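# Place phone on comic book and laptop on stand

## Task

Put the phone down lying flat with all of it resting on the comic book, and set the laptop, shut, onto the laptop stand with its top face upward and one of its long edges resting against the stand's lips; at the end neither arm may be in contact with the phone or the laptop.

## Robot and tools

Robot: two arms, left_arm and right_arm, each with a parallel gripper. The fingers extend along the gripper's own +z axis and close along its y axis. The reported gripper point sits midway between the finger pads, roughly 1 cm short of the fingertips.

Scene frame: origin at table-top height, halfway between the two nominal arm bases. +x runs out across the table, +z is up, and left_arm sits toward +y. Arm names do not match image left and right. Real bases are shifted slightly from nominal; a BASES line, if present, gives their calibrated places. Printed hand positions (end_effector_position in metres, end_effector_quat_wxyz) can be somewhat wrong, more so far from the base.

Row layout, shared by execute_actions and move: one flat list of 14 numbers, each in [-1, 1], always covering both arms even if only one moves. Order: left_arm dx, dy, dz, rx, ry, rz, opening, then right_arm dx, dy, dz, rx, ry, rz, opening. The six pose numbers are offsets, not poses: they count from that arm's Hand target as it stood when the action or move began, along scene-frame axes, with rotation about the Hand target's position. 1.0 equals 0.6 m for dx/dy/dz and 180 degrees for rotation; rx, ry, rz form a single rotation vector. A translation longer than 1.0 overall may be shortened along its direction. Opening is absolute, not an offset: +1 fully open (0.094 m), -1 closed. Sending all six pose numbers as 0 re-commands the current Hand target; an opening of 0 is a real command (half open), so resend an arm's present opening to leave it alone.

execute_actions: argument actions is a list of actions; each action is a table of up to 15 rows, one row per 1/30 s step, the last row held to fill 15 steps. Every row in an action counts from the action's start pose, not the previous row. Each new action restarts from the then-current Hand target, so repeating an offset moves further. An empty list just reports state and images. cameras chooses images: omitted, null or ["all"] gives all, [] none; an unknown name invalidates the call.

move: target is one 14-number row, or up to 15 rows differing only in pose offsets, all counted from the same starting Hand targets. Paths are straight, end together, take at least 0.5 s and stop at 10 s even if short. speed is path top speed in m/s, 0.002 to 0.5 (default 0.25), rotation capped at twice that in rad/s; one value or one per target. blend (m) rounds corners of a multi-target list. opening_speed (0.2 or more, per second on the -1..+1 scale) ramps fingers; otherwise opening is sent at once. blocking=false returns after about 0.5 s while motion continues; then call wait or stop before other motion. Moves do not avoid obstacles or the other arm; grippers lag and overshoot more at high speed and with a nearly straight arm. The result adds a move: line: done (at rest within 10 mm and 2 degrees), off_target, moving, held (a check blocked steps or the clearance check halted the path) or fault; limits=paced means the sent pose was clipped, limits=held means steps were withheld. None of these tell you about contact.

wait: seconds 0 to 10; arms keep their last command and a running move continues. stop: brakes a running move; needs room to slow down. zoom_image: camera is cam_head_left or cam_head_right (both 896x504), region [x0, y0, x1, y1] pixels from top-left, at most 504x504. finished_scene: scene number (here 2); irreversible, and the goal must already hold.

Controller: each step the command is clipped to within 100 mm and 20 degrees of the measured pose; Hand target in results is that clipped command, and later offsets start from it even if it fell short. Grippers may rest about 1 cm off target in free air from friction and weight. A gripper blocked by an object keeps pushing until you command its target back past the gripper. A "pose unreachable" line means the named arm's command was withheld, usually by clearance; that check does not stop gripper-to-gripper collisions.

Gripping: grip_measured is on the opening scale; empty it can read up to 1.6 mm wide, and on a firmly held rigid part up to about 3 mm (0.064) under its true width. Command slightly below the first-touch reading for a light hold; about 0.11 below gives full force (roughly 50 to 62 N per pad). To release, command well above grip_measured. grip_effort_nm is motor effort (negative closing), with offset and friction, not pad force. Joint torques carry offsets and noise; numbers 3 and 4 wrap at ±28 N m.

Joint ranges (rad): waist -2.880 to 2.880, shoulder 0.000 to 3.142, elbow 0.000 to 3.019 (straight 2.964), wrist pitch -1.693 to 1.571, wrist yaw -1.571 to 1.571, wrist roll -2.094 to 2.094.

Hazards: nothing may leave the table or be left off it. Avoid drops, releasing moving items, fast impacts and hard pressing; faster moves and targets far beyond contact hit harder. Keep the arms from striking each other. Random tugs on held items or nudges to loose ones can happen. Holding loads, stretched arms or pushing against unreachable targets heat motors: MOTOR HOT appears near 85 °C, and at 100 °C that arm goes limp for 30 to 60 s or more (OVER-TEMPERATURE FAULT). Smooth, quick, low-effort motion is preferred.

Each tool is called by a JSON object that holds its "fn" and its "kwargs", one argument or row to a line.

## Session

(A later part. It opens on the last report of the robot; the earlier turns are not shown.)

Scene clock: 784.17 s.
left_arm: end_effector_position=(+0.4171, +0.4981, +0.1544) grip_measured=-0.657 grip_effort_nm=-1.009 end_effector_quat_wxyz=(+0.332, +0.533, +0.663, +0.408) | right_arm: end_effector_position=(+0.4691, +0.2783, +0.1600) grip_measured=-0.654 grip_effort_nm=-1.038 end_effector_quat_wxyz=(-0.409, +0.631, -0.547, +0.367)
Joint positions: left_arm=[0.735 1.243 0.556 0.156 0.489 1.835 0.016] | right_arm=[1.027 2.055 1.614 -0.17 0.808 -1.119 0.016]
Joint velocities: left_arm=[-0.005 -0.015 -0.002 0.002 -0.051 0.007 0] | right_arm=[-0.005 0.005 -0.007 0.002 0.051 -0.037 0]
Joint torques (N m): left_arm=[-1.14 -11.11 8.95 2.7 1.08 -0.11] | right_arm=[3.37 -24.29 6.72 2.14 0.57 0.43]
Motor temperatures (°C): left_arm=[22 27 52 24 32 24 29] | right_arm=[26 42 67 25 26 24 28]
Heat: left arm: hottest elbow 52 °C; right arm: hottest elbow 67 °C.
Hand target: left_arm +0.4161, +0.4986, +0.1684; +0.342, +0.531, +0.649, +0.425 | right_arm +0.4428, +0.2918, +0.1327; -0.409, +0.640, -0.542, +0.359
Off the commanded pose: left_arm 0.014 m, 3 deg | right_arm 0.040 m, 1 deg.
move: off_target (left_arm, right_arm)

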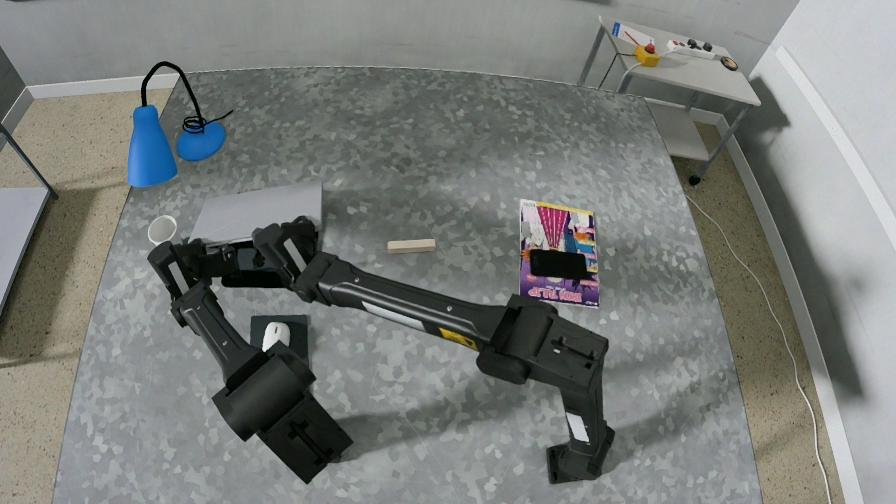

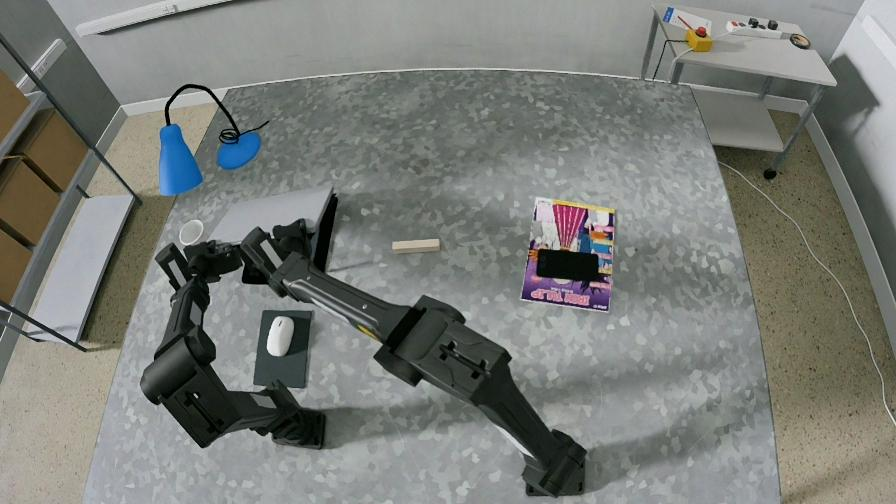

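{"fn": "move", "kwargs": {
  "target": [0, 0, 0, -0.009, 0.055, 0, -0.8, 0.01, 0, 0.02, -0.009, 0.055, 0, -0.8],
  "speed": 0.04
}}

{"fn": "zoom_image", "kwargs": {
  "camera": "cam_head_right",
  "region": [180, 170, 360, 300]
}}

{"fn": "zoom_image", "kwargs": {
  "camera": "cam_head_left",
  "region": [170, 170, 350, 300]
}}

Scene clock: 792.00 s.
left_arm: end_effector_position=(+0.4118, +0.4979, +0.1569) grip_measured=-0.657 grip_effort_nm=-1.009 end_effector_quat_wxyz=(+0.288, +0.565, +0.677, +0.373) | right_arm: end_effector_position=(+0.4548, +0.2755, +0.1530) grip_measured=-0.661 grip_effort_nm=-1.038 end_effector_quat_wxyz=(-0.364, +0.655, -0.584, +0.313)
Joint positions: left_arm=[0.726 1.209 0.624 -0.076 0.439 1.928 0.016] | right_arm=[1.027 2.042 1.672 -0.431 0.72 -0.955 0.016]
Joint velocities: left_arm=[-0.024 -0.015 -0.002 -0.022 0.037 0.11 -0.001] | right_arm=[0.005 -0.015 -0.007 -0.017 0.037 -0.007 0]
Joint torques (N m): left_arm=[-1.67 -9.52 12.26 -0.14 0.05 -0.23] | right_arm=[1.61 -23.47 12.15 0.13 -0.23 0.06]
Motor temperatures (°C): left_arm=[22 27 50 24 31 24 30] | right_arm=[26 42 65 25 26 24 28]
Heat: left arm: hottest elbow 50 °C; right arm: hottest elbow 65 °C.
Hand target: left_arm +0.4162, +0.4990, +0.1680; +0.291, +0.560, +0.682, +0.369 | right_arm +0.4488, +0.2920, +0.1448; -0.352, +0.675, -0.571, +0.309
Off the commanded pose: left_arm 0.012 m, 1 deg | right_arm 0.019 m, 3 deg.
move: off_target (left_arm, right_arm)

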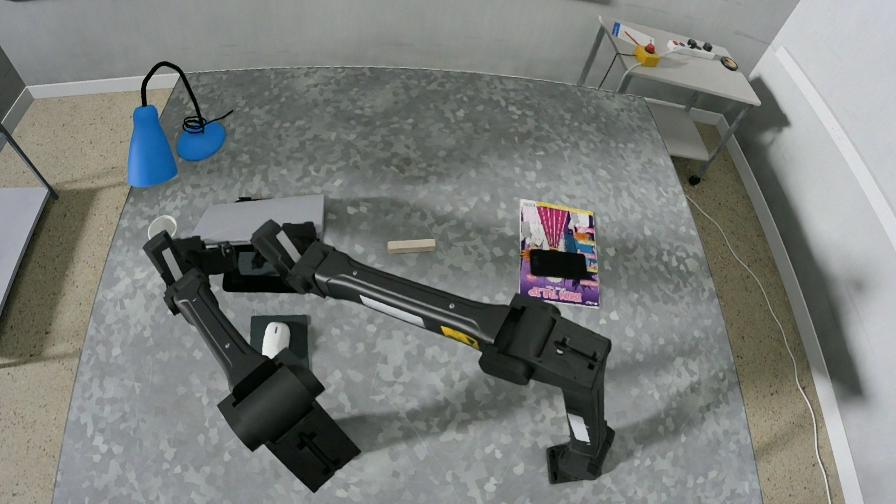

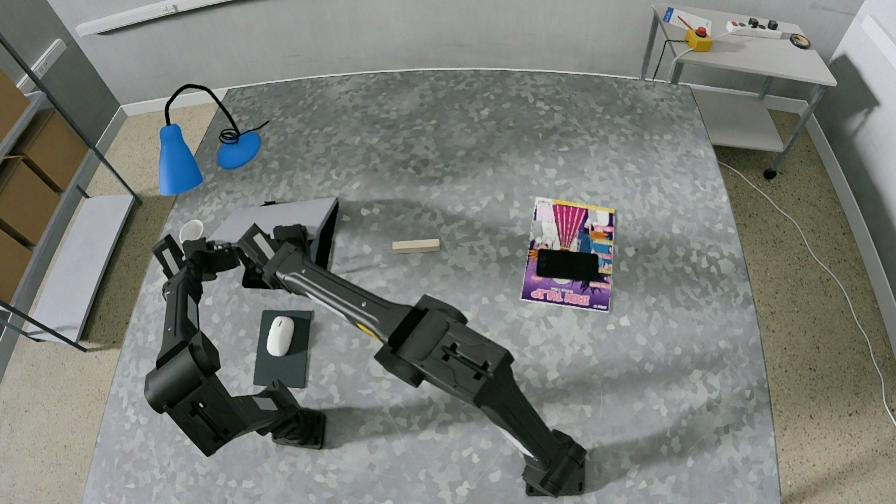

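Scaled by 2.800.

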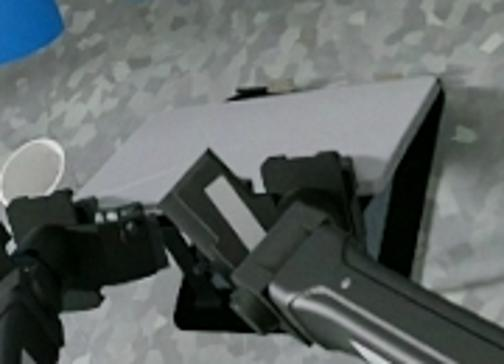

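Scaled by 2.800.

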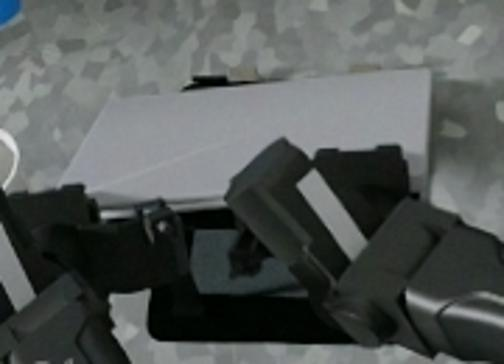

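{"fn": "zoom_image", "kwargs": {
  "camera": "cam_head_left",
  "region": [200, 175, 340, 255]
}}

{"fn": "zoom_image", "kwargs": {
  "camera": "cam_head_right",
  "region": [210, 180, 350, 260]
}}

Scaled by 3.600.

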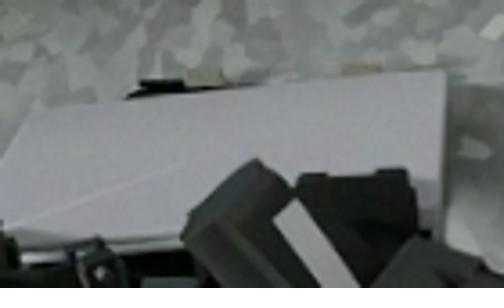

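Scaled by 3.600.

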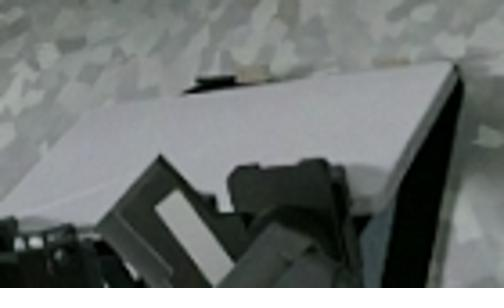

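{"fn": "move", "kwargs": {
  "target": [0.045, 0, -0.02, 0, 0, 0, -0.8, 0.035, 0, -0.012, 0, 0, 0, -0.8],
  "speed": 0.03
}}

{"fn": "zoom_image", "kwargs": {
  "camera": "cam_head_left",
  "region": [200, 175, 340, 255]
}}

{"fn": "zoom_image", "kwargs": {
  "camera": "cam_head_right",
  "region": [210, 180, 350, 260]
}}

Scene clock: 803.70 s.
left_arm: end_effector_position=(+0.4285, +0.4965, +0.1515) grip_measured=-0.657 grip_effort_nm=-1.004 end_effector_quat_wxyz=(+0.283, +0.566, +0.677, +0.375) | right_arm: end_effector_position=(+0.4671, +0.2747, +0.1507) grip_measured=-0.661 grip_effort_nm=-1.033 end_effector_quat_wxyz=(-0.363, +0.656, -0.585, +0.310)
Joint positions: left_arm=[0.685 1.252 0.642 -0.041 0.398 1.907 0.016] | right_arm=[1.009 2.058 1.693 -0.431 0.702 -0.966 0.016]
Joint velocities: left_arm=[-0.005 -0.005 -0.012 -0.007 -0.037 -0.007 0] | right_arm=[-0.005 0.005 -0.002 0.017 -0.066 0.051 -0.001]
Joint torques (N m): left_arm=[-2.67 -7.77 13.16 1.25 -0.03 -0.38] | right_arm=[0.91 -22.42 12.89 0.61 -0.25 -0.11]
Motor temperatures (°C): left_arm=[22 27 50 24 30 24 30] | right_arm=[26 44 64 25 25 24 28]
Heat: left arm: hottest elbow 50 °C; right arm: hottest elbow 64 °C.
Hand target: left_arm +0.4431, +0.4987, +0.1561; +0.291, +0.560, +0.682, +0.369 | right_arm +0.4697, +0.2918, +0.1376; -0.352, +0.675, -0.570, +0.309
Off the commanded pose: left_arm 0.016 m, 1 deg | right_arm 0.022 m, 3 deg.
move: off_target (left_arm, right_arm)

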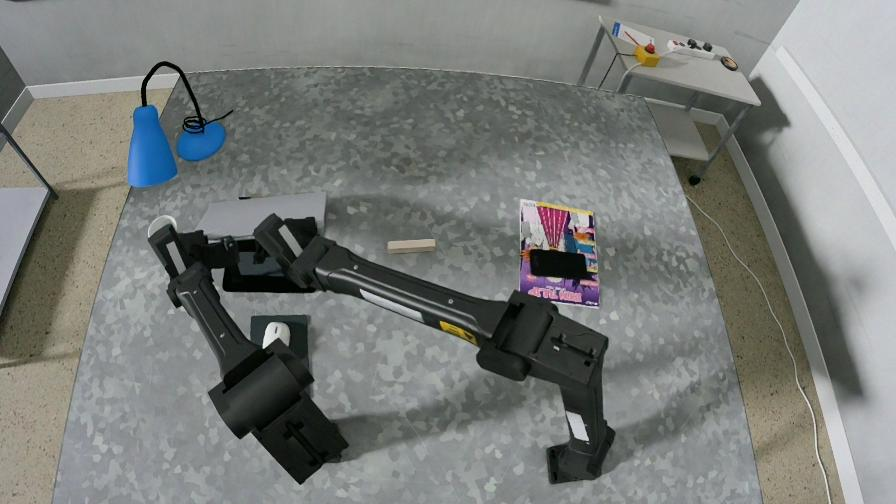

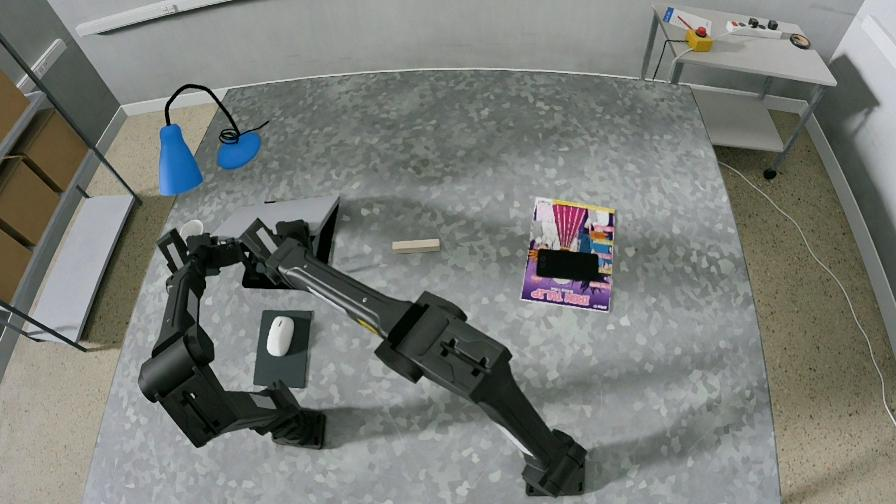

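Scaled by 3.600.

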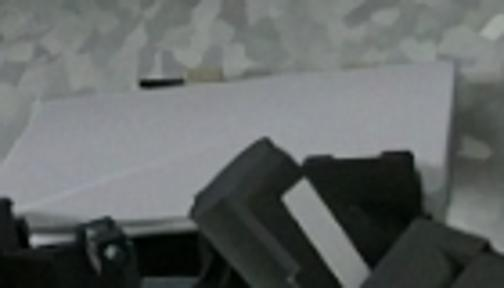

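Scaled by 3.600.

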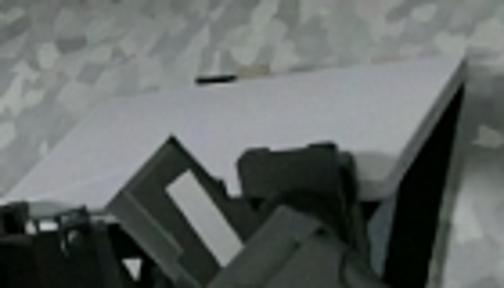

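{"fn": "zoom_image", "kwargs": {
  "camera": "cam_head_right",
  "region": [240, 190, 350, 300]
}}

{"fn": "zoom_image", "kwargs": {
  "camera": "cam_head_left",
  "region": [190, 185, 340, 300]
}}

Scaled by 4.582.

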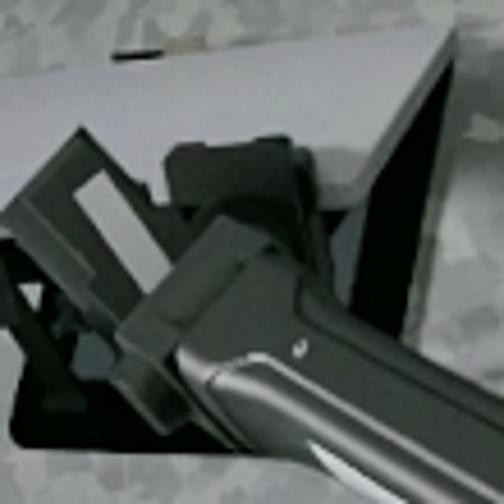

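Scaled by 3.360.

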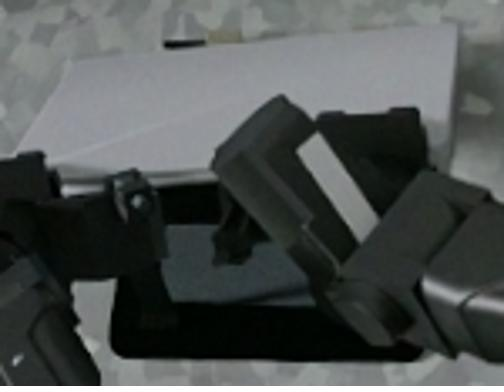

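{"fn": "move", "kwargs": {
  "target": [0, 0, 0, 0, 0, 0, -0.8, 0, -0.025, 0.025, 0, 0, 0, -0.25],
  "speed": 0.05,
  "opening_speed": 0.4
}}

{"fn": "zoom_image", "kwargs": {
  "camera": "cam_head_left",
  "region": [190, 185, 340, 300]
}}

{"fn": "zoom_image", "kwargs": {
  "camera": "cam_head_right",
  "region": [200, 180, 350, 295]
}}

Scene clock: 819.77 s.
left_arm: end_effector_position=(+0.4294, +0.4959, +0.1481) grip_measured=-0.657 grip_effort_nm=-1.004 end_effector_quat_wxyz=(+0.284, +0.565, +0.681, +0.371) | right_arm: end_effector_position=(+0.4726, +0.2730, +0.1548) grip_measured=-0.253 grip_effort_nm=0.110 end_effector_quat_wxyz=(-0.365, +0.658, -0.585, +0.302)
Joint positions: left_arm=[0.682 1.26 0.642 -0.039 0.395 1.899 0.016] | right_arm=[0.998 2.052 1.698 -0.432 0.678 -0.974 0.035]
Joint velocities: left_arm=[-0.005 0.005 -0.017 0.007 -0.037 -0.037 0] | right_arm=[-0.015 -0.005 -0.017 0.002 -0.022 -0.051 0.001]
Joint torques (N m): left_arm=[-2.84 -8.23 13.04 1.28 0.11 -0.31] | right_arm=[0.91 -25.58 10.3 0.42 0.29 -0.11]
Motor temperatures (°C): left_arm=[22 27 49 24 29 24 30] | right_arm=[26 43 65 25 25 24 28]
Heat: left arm: hottest elbow 49 °C; right arm: hottest elbow 65 °C.
Hand target: left_arm +0.4431, +0.4986, +0.1560; +0.291, +0.560, +0.682, +0.369 | right_arm +0.4697, +0.2766, +0.1527; -0.352, +0.675, -0.571, +0.309
Off the commanded pose: left_arm 0.016 m, 1 deg | right_arm 0.005 m, 3 deg.
move: off_target (left_arm, right_arm)

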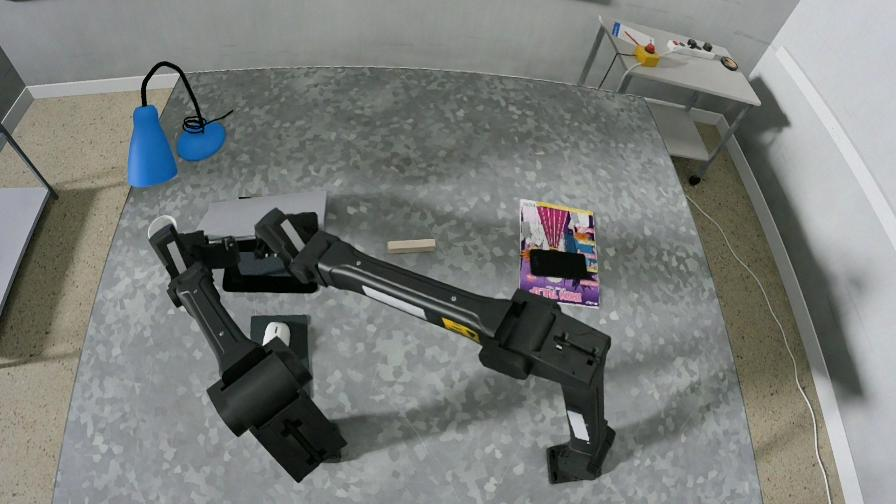

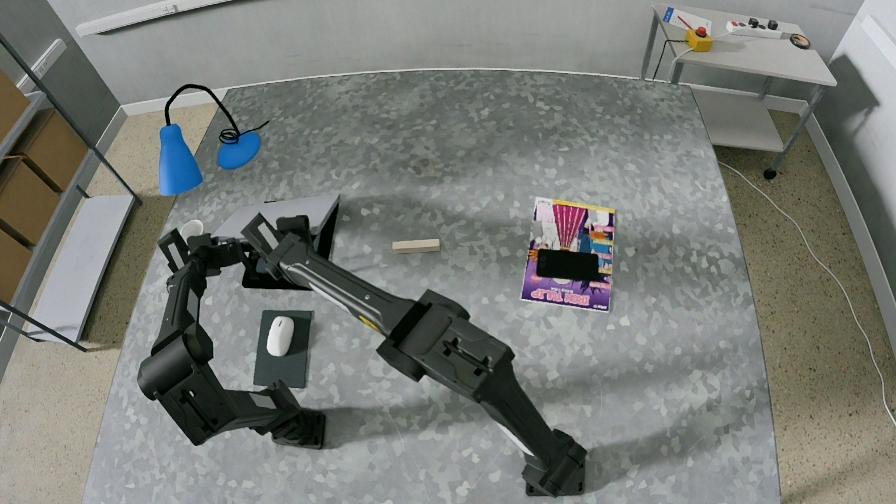

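Scaled by 3.360.

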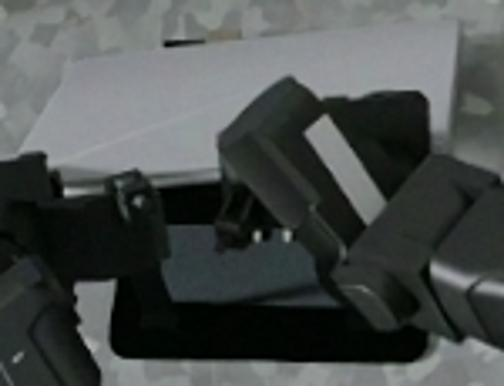

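Scaled by 3.360.

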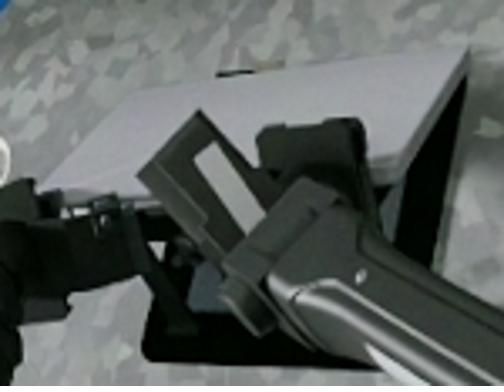

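{"fn": "move", "kwargs": {
  "target": [0, 0, 0, 0, 0, 0, -0.8, -0.15, -0.01, 0.075, 0, 0, 0, -0.25],
  "speed": 0.05
}}

{"fn": "zoom_image", "kwargs": {
  "camera": "cam_head_left",
  "region": [190, 185, 340, 300]
}}

{"fn": "zoom_image", "kwargs": {
  "camera": "cam_head_right",
  "region": [200, 180, 350, 295]
}}

Scene clock: 825.90 s.
left_arm: end_effector_position=(+0.4309, +0.4942, +0.1486) grip_measured=-0.657 grip_effort_nm=-1.004 end_effector_quat_wxyz=(+0.281, +0.573, +0.673, +0.374) | right_arm: end_effector_position=(+0.3884, +0.2751, +0.1945) grip_measured=-0.251 grip_effort_nm=0.066 end_effector_quat_wxyz=(-0.353, +0.672, -0.572, +0.310)
Joint positions: left_arm=[0.677 1.26 0.642 -0.037 0.395 1.918 0.016] | right_arm=[1.113 1.928 1.624 -0.572 0.756 -0.899 0.035]
Joint velocities: left_arm=[0.005 0.005 0.012 0.007 -0.051 -0.022 0] | right_arm=[-0.015 -0.015 -0.012 0.007 -0.007 -0.037 0]
Joint torques (N m): left_arm=[-2.61 -8.53 12.97 1.16 0.14 -0.5] | right_arm=[1.2 -26.05 8.13 0.77 0.42 0.29]
Motor temperatures (°C): left_arm=[22 27 49 24 29 24 30] | right_arm=[26 43 63 25 25 24 28]
Heat: left arm: hottest elbow 49 °C; right arm: hottest elbow 63 °C.
Hand target: left_arm +0.4431, +0.4987, +0.1562; +0.291, +0.560, +0.682, +0.369 | right_arm +0.3793, +0.2723, +0.1972; -0.351, +0.675, -0.571, +0.309
Off the commanded pose: left_arm 0.015 m, 2 deg | right_arm 0.010 m, 0 deg.
move: off_target (left_arm)

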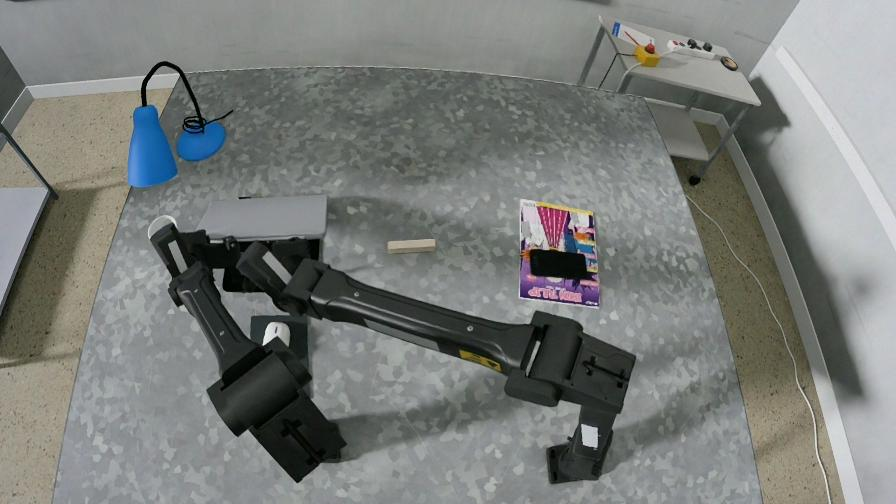

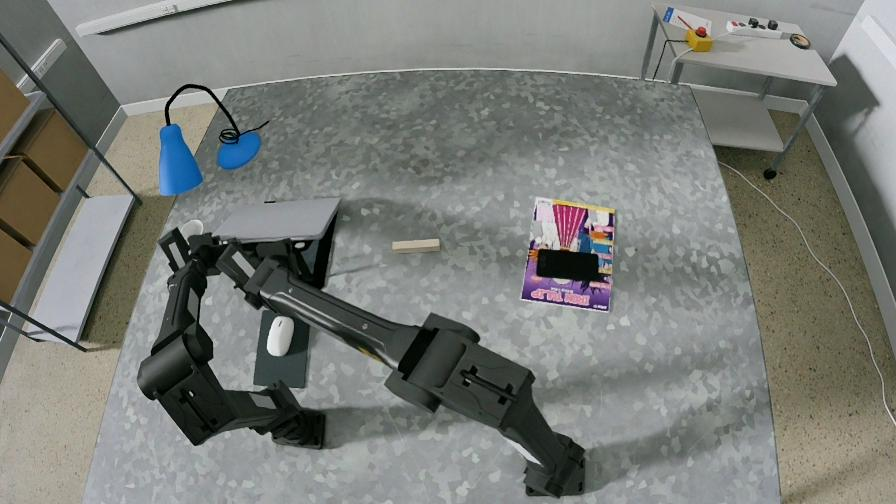

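Scaled by 3.360.

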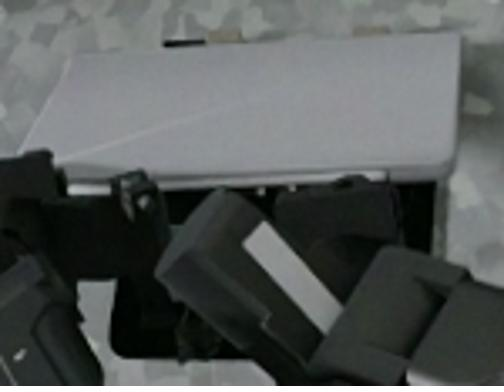

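Scaled by 3.360.

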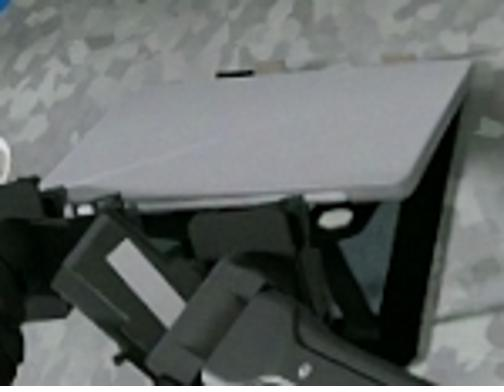

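{"fn": "move", "kwargs": {
  "target": [-0.01, 0, 0, 0, 0, 0, -0.25, -0.08, 0, 0.05, 0, 0, 0, -0.25],
  "speed": 0.05,
  "opening_speed": 0.4
}}

{"fn": "zoom_image", "kwargs": {
  "camera": "cam_head_left",
  "region": [170, 185, 340, 300]
}}

{"fn": "zoom_image", "kwargs": {
  "camera": "cam_head_right",
  "region": [180, 180, 350, 295]
}}

Scene clock: 834.07 s.
left_arm: end_effector_position=(+0.4299, +0.4934, +0.1445) grip_measured=-0.252 grip_effort_nm=0.129 end_effector_quat_wxyz=(+0.287, +0.564, +0.684, +0.363) | right_arm: end_effector_position=(+0.3399, +0.2775, +0.2259) grip_measured=-0.251 grip_effort_nm=0.061 end_effector_quat_wxyz=(-0.353, +0.672, -0.573, +0.309)
Joint positions: left_arm=[0.678 1.266 0.642 -0.047 0.399 1.891 0.035] | right_arm=[1.186 1.866 1.624 -0.689 0.8 -0.816 0.035]
Joint velocities: left_arm=[0.005 -0.005 0.002 -0.007 -0.037 0.022 0] | right_arm=[0.005 0.015 -0.002 0.012 -0.037 0.007 0.001]
Joint torques (N m): left_arm=[-1.26 -10.05 11.9 1.42 0.3 -0.15] | right_arm=[1.26 -25 7.97 0.66 0.46 0.32]
Motor temperatures (°C): left_arm=[22 27 48 24 29 24 30] | right_arm=[26 43 60 25 25 24 27]
Heat: left arm: hottest elbow 48 °C; right arm: hottest elbow 60 °C.
Hand target: left_arm +0.4372, +0.4987, +0.1562; +0.291, +0.560, +0.682, +0.369 | right_arm +0.3309, +0.2732, +0.2270; -0.351, +0.675, -0.571, +0.309
Off the commanded pose: left_arm 0.015 m, 1 deg | right_arm 0.010 m, 0 deg.
move: off_target (left_arm)

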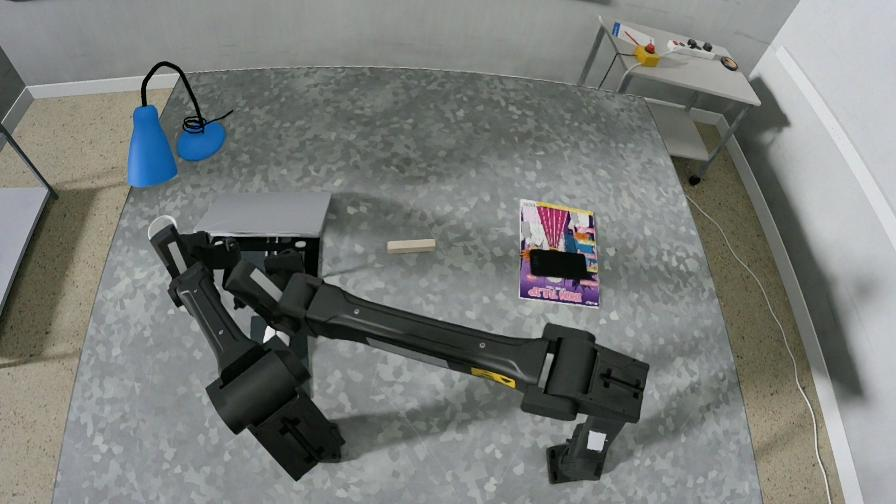

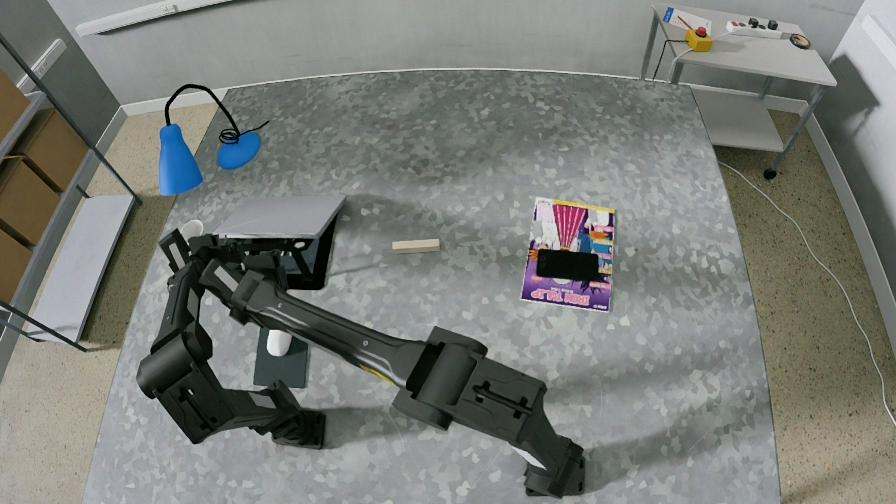

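Scaled by 2.965.

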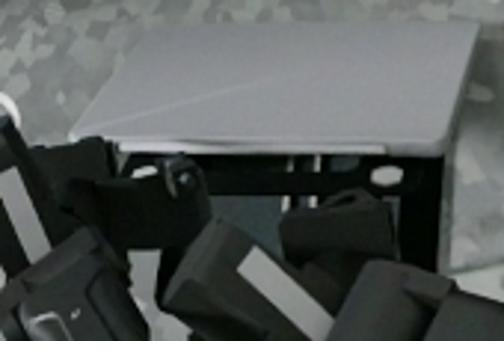

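Scaled by 2.965.

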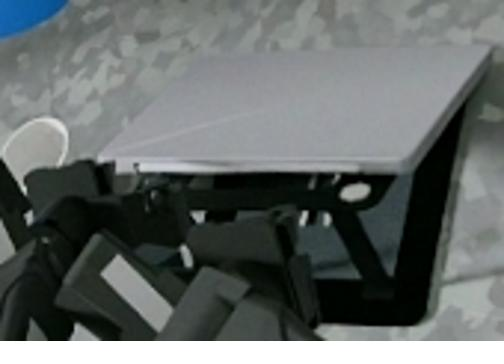

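{"fn": "zoom_image", "kwargs": {
  "camera": "cam_head_left",
  "region": [190, 180, 340, 260]
}}

{"fn": "zoom_image", "kwargs": {
  "camera": "cam_head_right",
  "region": [210, 180, 360, 260]
}}

Scaled by 3.360.

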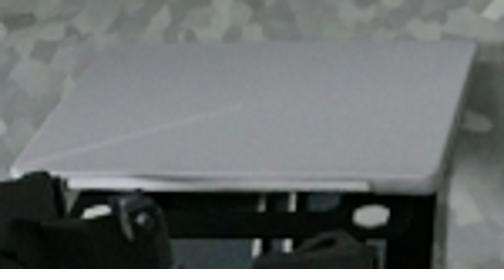

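Scaled by 3.360.

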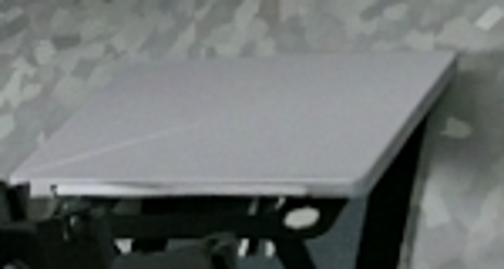

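{"fn": "move", "kwargs": {
  "target": [-0.14, -0.02, 0.085, 0, 0, 0, -0.25, 0, 0, 0, 0, 0, 0, -0.25],
  "speed": 0.05
}}

{"fn": "zoom_image", "kwargs": {
  "camera": "cam_head_left",
  "region": [170, 180, 340, 300]
}}

{"fn": "zoom_image", "kwargs": {
  "camera": "cam_head_right",
  "region": [190, 180, 360, 300]
}}

Scene clock: 867.73 s.
left_arm: end_effector_position=(+0.3599, +0.4872, +0.2063) grip_measured=-0.252 grip_effort_nm=0.129 end_effector_quat_wxyz=(+0.294, +0.562, +0.682, +0.365) | right_arm: end_effector_position=(+0.3399, +0.2774, +0.2259) grip_measured=-0.251 grip_effort_nm=0.066 end_effector_quat_wxyz=(-0.353, +0.672, -0.573, +0.309)
Joint positions: left_arm=[0.827 0.994 0.635 -0.346 0.526 1.987 0.035] | right_arm=[1.186 1.866 1.624 -0.689 0.8 -0.816 0.035]
Joint velocities: left_arm=[-0.005 -0.005 0.012 -0.012 -0.037 0.022 -0.001] | right_arm=[0.005 -0.015 -0.002 -0.012 0.022 -0.022 0]
Joint torques (N m): left_arm=[-1.32 -8 9.99 1.24 0.35 0.06] | right_arm=[1.26 -24.88 7.98 0.69 0.45 0.28]
Motor temperatures (°C): left_arm=[22 27 45 24 29 24 29] | right_arm=[26 47 53 25 25 24 27]
Heat: left arm: hottest elbow 45 °C; right arm: hottest elbow 53 °C.
Hand target: left_arm +0.3535, +0.4881, +0.2069; +0.291, +0.561, +0.682, +0.369 | right_arm +0.3309, +0.2731, +0.2271; -0.351, +0.675, -0.571, +0.309
Off the commanded pose: left_arm 0.007 m, 1 deg | right_arm 0.010 m, 1 deg.
move: done

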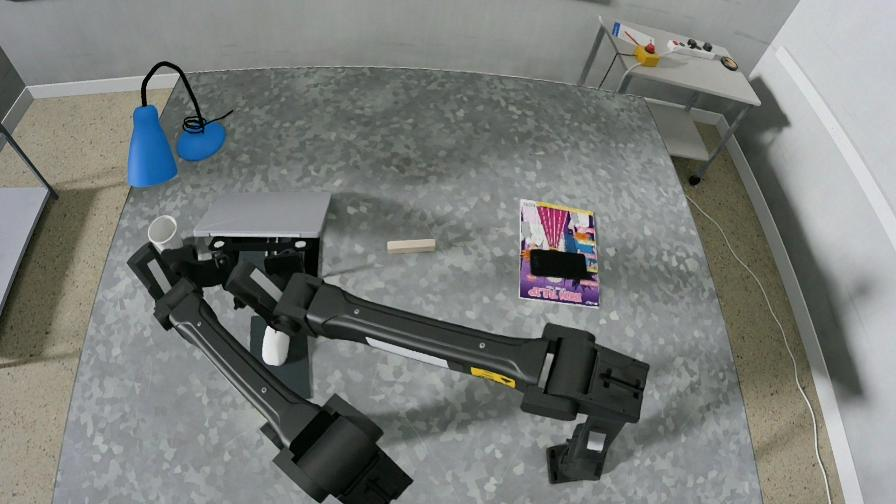

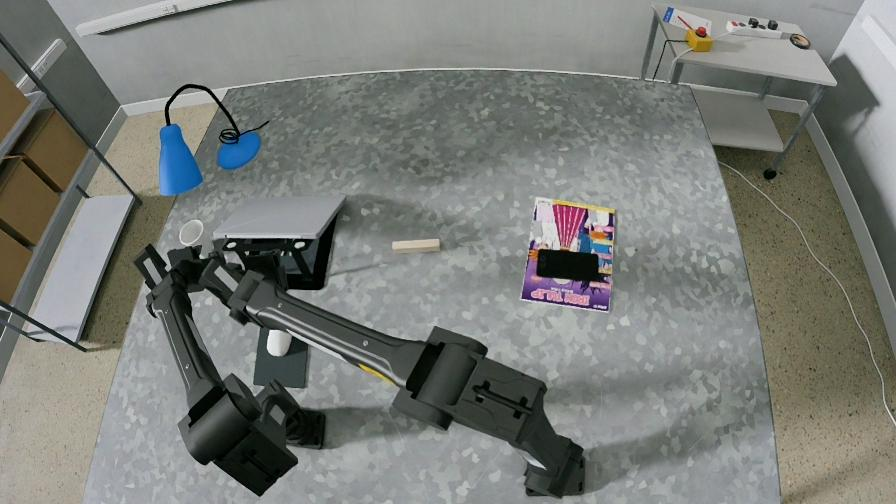

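Scaled by 2.965.

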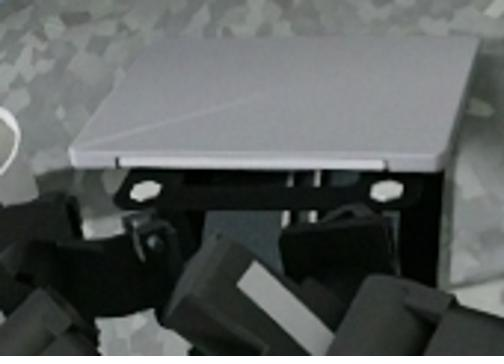

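Scaled by 2.965.

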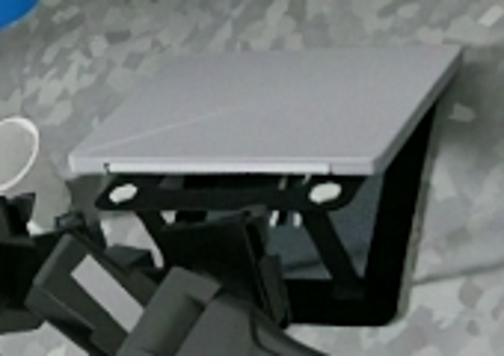

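{"fn": "move", "kwargs": {
  "target": [-0.03, -0.05, 0.12, 0, 0, 0, -0.25, -0.05, -0.45, 0.05, 0, 0, 0, -0.25],
  "speed": 0.15
}}

{"fn": "zoom_image", "kwargs": {
  "camera": "cam_head_left",
  "region": [180, 180, 340, 300]
}}

{"fn": "zoom_image", "kwargs": {
  "camera": "cam_head_right",
  "region": [200, 180, 360, 300]
}}

Scene clock: 889.93 s.
left_arm: end_effector_position=(+0.3250, +0.4490, +0.2353) grip_measured=-0.252 grip_effort_nm=0.129 end_effector_quat_wxyz=(+0.289, +0.561, +0.699, +0.335) | right_arm: end_effector_position=(+0.2957, +0.0096, +0.2608) grip_measured=-0.251 grip_effort_nm=0.066 end_effector_quat_wxyz=(-0.351, +0.676, -0.570, +0.307)
Joint positions: left_arm=[0.827 0.813 0.654 -0.616 0.518 1.987 0.035] | right_arm=[1.016 1.153 0.908 -0.569 0.682 -1.001 0.035]
Joint velocities: left_arm=[-0.015 0.005 -0.012 0.017 -0.007 -0.066 -0.001] | right_arm=[0.015 -0.015 -0.002 0.007 -0.081 -0.007 0]
Joint torques (N m): left_arm=[-1.73 -5.19 18.39 1.21 0.11 -0.06] | right_arm=[-0.26 -11.16 8.43 1.69 0.2 0.14]
Motor temperatures (°C): left_arm=[22 26 44 24 28 24 28] | right_arm=[26 47 51 25 25 24 26]
Heat: left arm: hottest elbow 44 °C; right arm: hottest elbow 51 °C.
Hand target: left_arm +0.3356, +0.4588, +0.2788; +0.291, +0.560, +0.682, +0.369 | right_arm +0.2974, +0.0038, +0.2584; -0.352, +0.675, -0.570, +0.309
Off the commanded pose: left_arm 0.046 m, 4 deg | right_arm 0.009 m, 0 deg.
move: off_target (left_arm)

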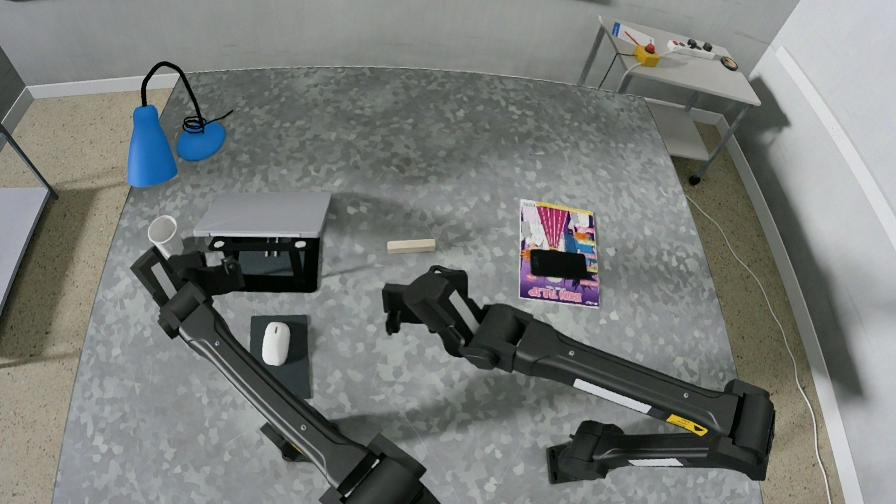

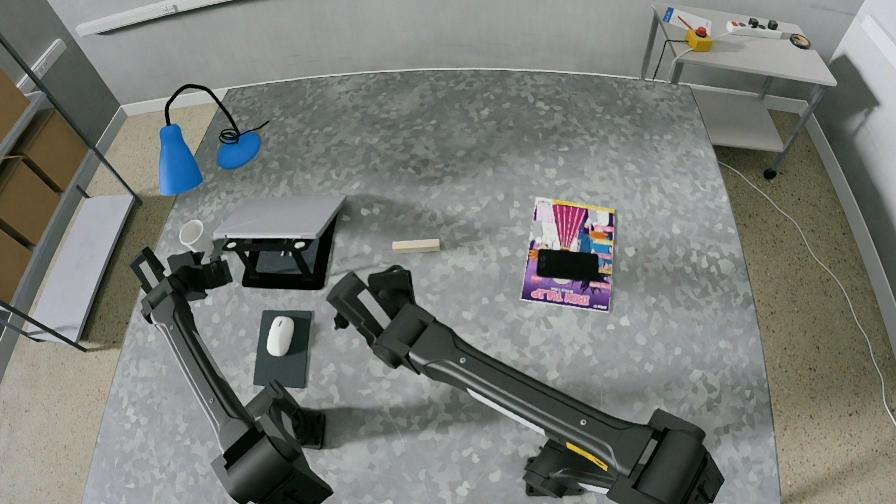

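Scaled by 3.150.

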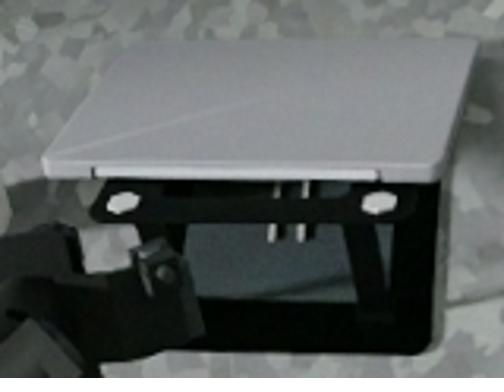

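Scaled by 3.150.

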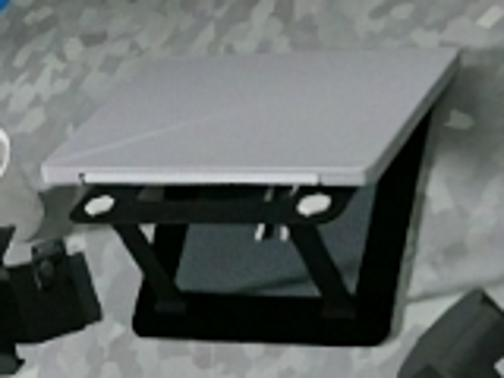

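{"fn": "zoom_image", "kwargs": {
  "camera": "cam_head_right",
  "region": [300, 185, 360, 245]
}}

{"fn": "zoom_image", "kwargs": {
  "camera": "cam_head_left",
  "region": [280, 180, 340, 240]
}}

{"fn": "zoom_image", "kwargs": {
  "camera": "cam_head_left",
  "region": [185, 185, 265, 250]
}}

Scaled by 8.400.

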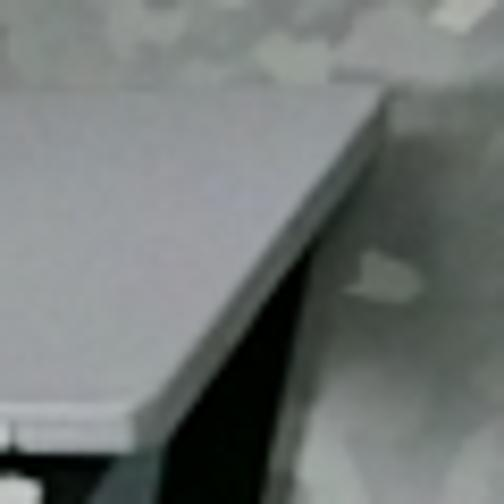

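Scaled by 8.400.

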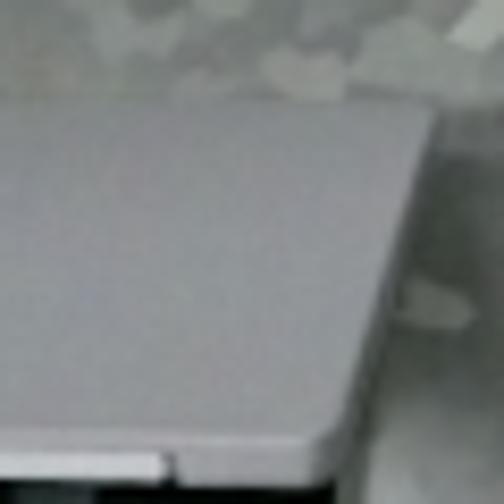

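Scaled by 6.300.

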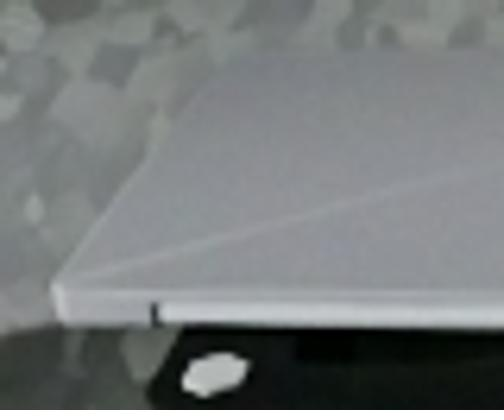

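{"fn": "move", "kwargs": {
  "target": [0.05, -0.123, -0.131, 0, 0, 0, -1, 0, 0, 0, 0, 0, 0, -0.25],
  "speed": 0.1
}}

{"fn": "zoom_image", "kwargs": {
  "camera": "cam_head_left",
  "region": [180, 180, 340, 300]
}}

{"fn": "zoom_image", "kwargs": {
  "camera": "cam_head_right",
  "region": [200, 180, 360, 300]
}}

Scene clock: 907.27 s.
left_arm: end_effector_position=(+0.3623, +0.3886, +0.1986) grip_measured=-0.987 grip_effort_nm=-0.701 end_effector_quat_wxyz=(+0.286, +0.561, +0.687, +0.364) | right_arm: end_effector_position=(+0.2957, +0.0096, +0.2608) grip_measured=-0.251 grip_effort_nm=0.061 end_effector_quat_wxyz=(-0.351, +0.677, -0.569, +0.307)
Joint positions: left_arm=[0.513 0.766 0.498 -0.366 0.262 1.778 0.001] | right_arm=[1.016 1.153 0.908 -0.569 0.682 -1.001 0.035]
Joint velocities: left_arm=[0.005 -0.015 -0.002 0.012 0.037 0.022 -0.001] | right_arm=[0.005 0.005 0.002 0.007 -0.037 -0.037 -0.001]
Joint torques (N m): left_arm=[-2.61 -4.78 10.37 2.21 -0.02 -0.17] | right_arm=[-0.21 -11.16 8.39 1.69 0.21 0.14]
Motor temperatures (°C): left_arm=[22 26 45 24 28 24 28] | right_arm=[26 43 50 25 25 24 26]
Heat: left arm: hottest elbow 45 °C; right arm: hottest elbow 50 °C.
Hand target: left_arm +0.3644, +0.3843, +0.2004; +0.292, +0.560, +0.682, +0.369 | right_arm +0.2974, +0.0038, +0.2584; -0.352, +0.675, -0.570, +0.309
Off the commanded pose: left_arm 0.005 m, 1 deg | right_arm 0.007 m, 0 deg.
move: done

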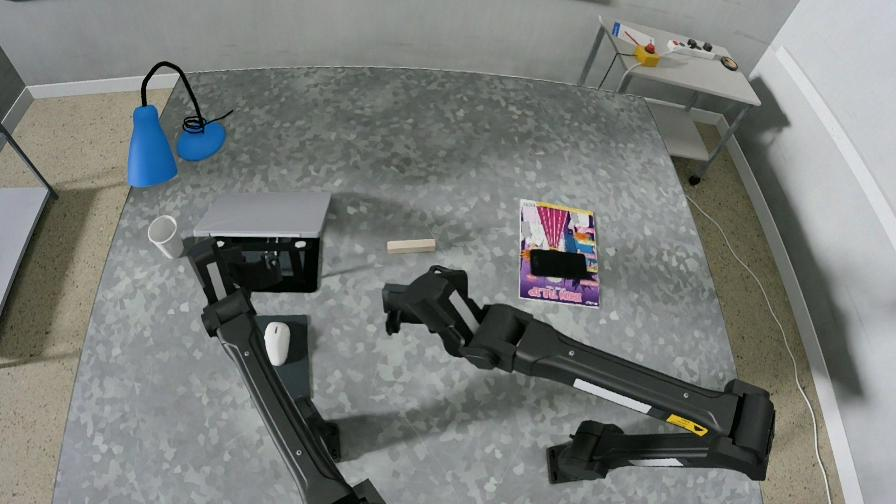

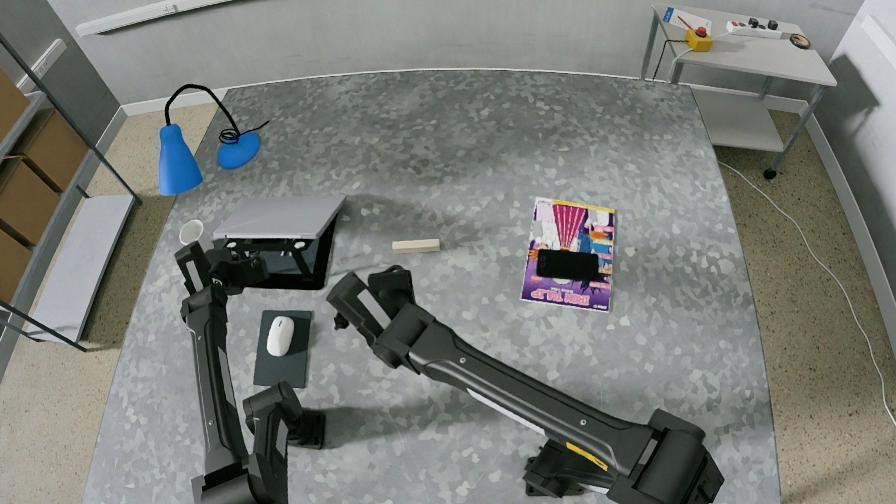

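Scaled by 3.150.

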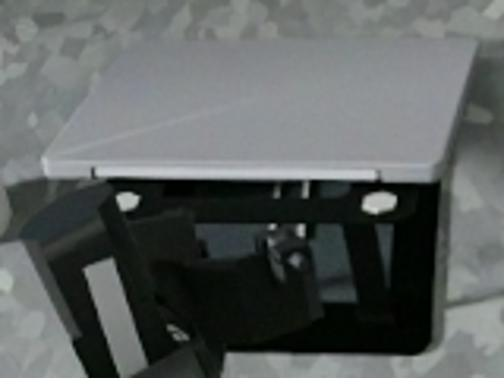

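Scaled by 3.150.

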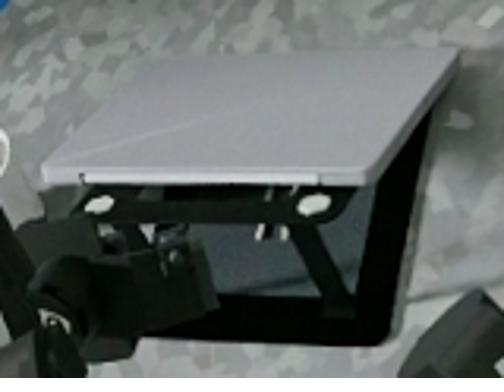

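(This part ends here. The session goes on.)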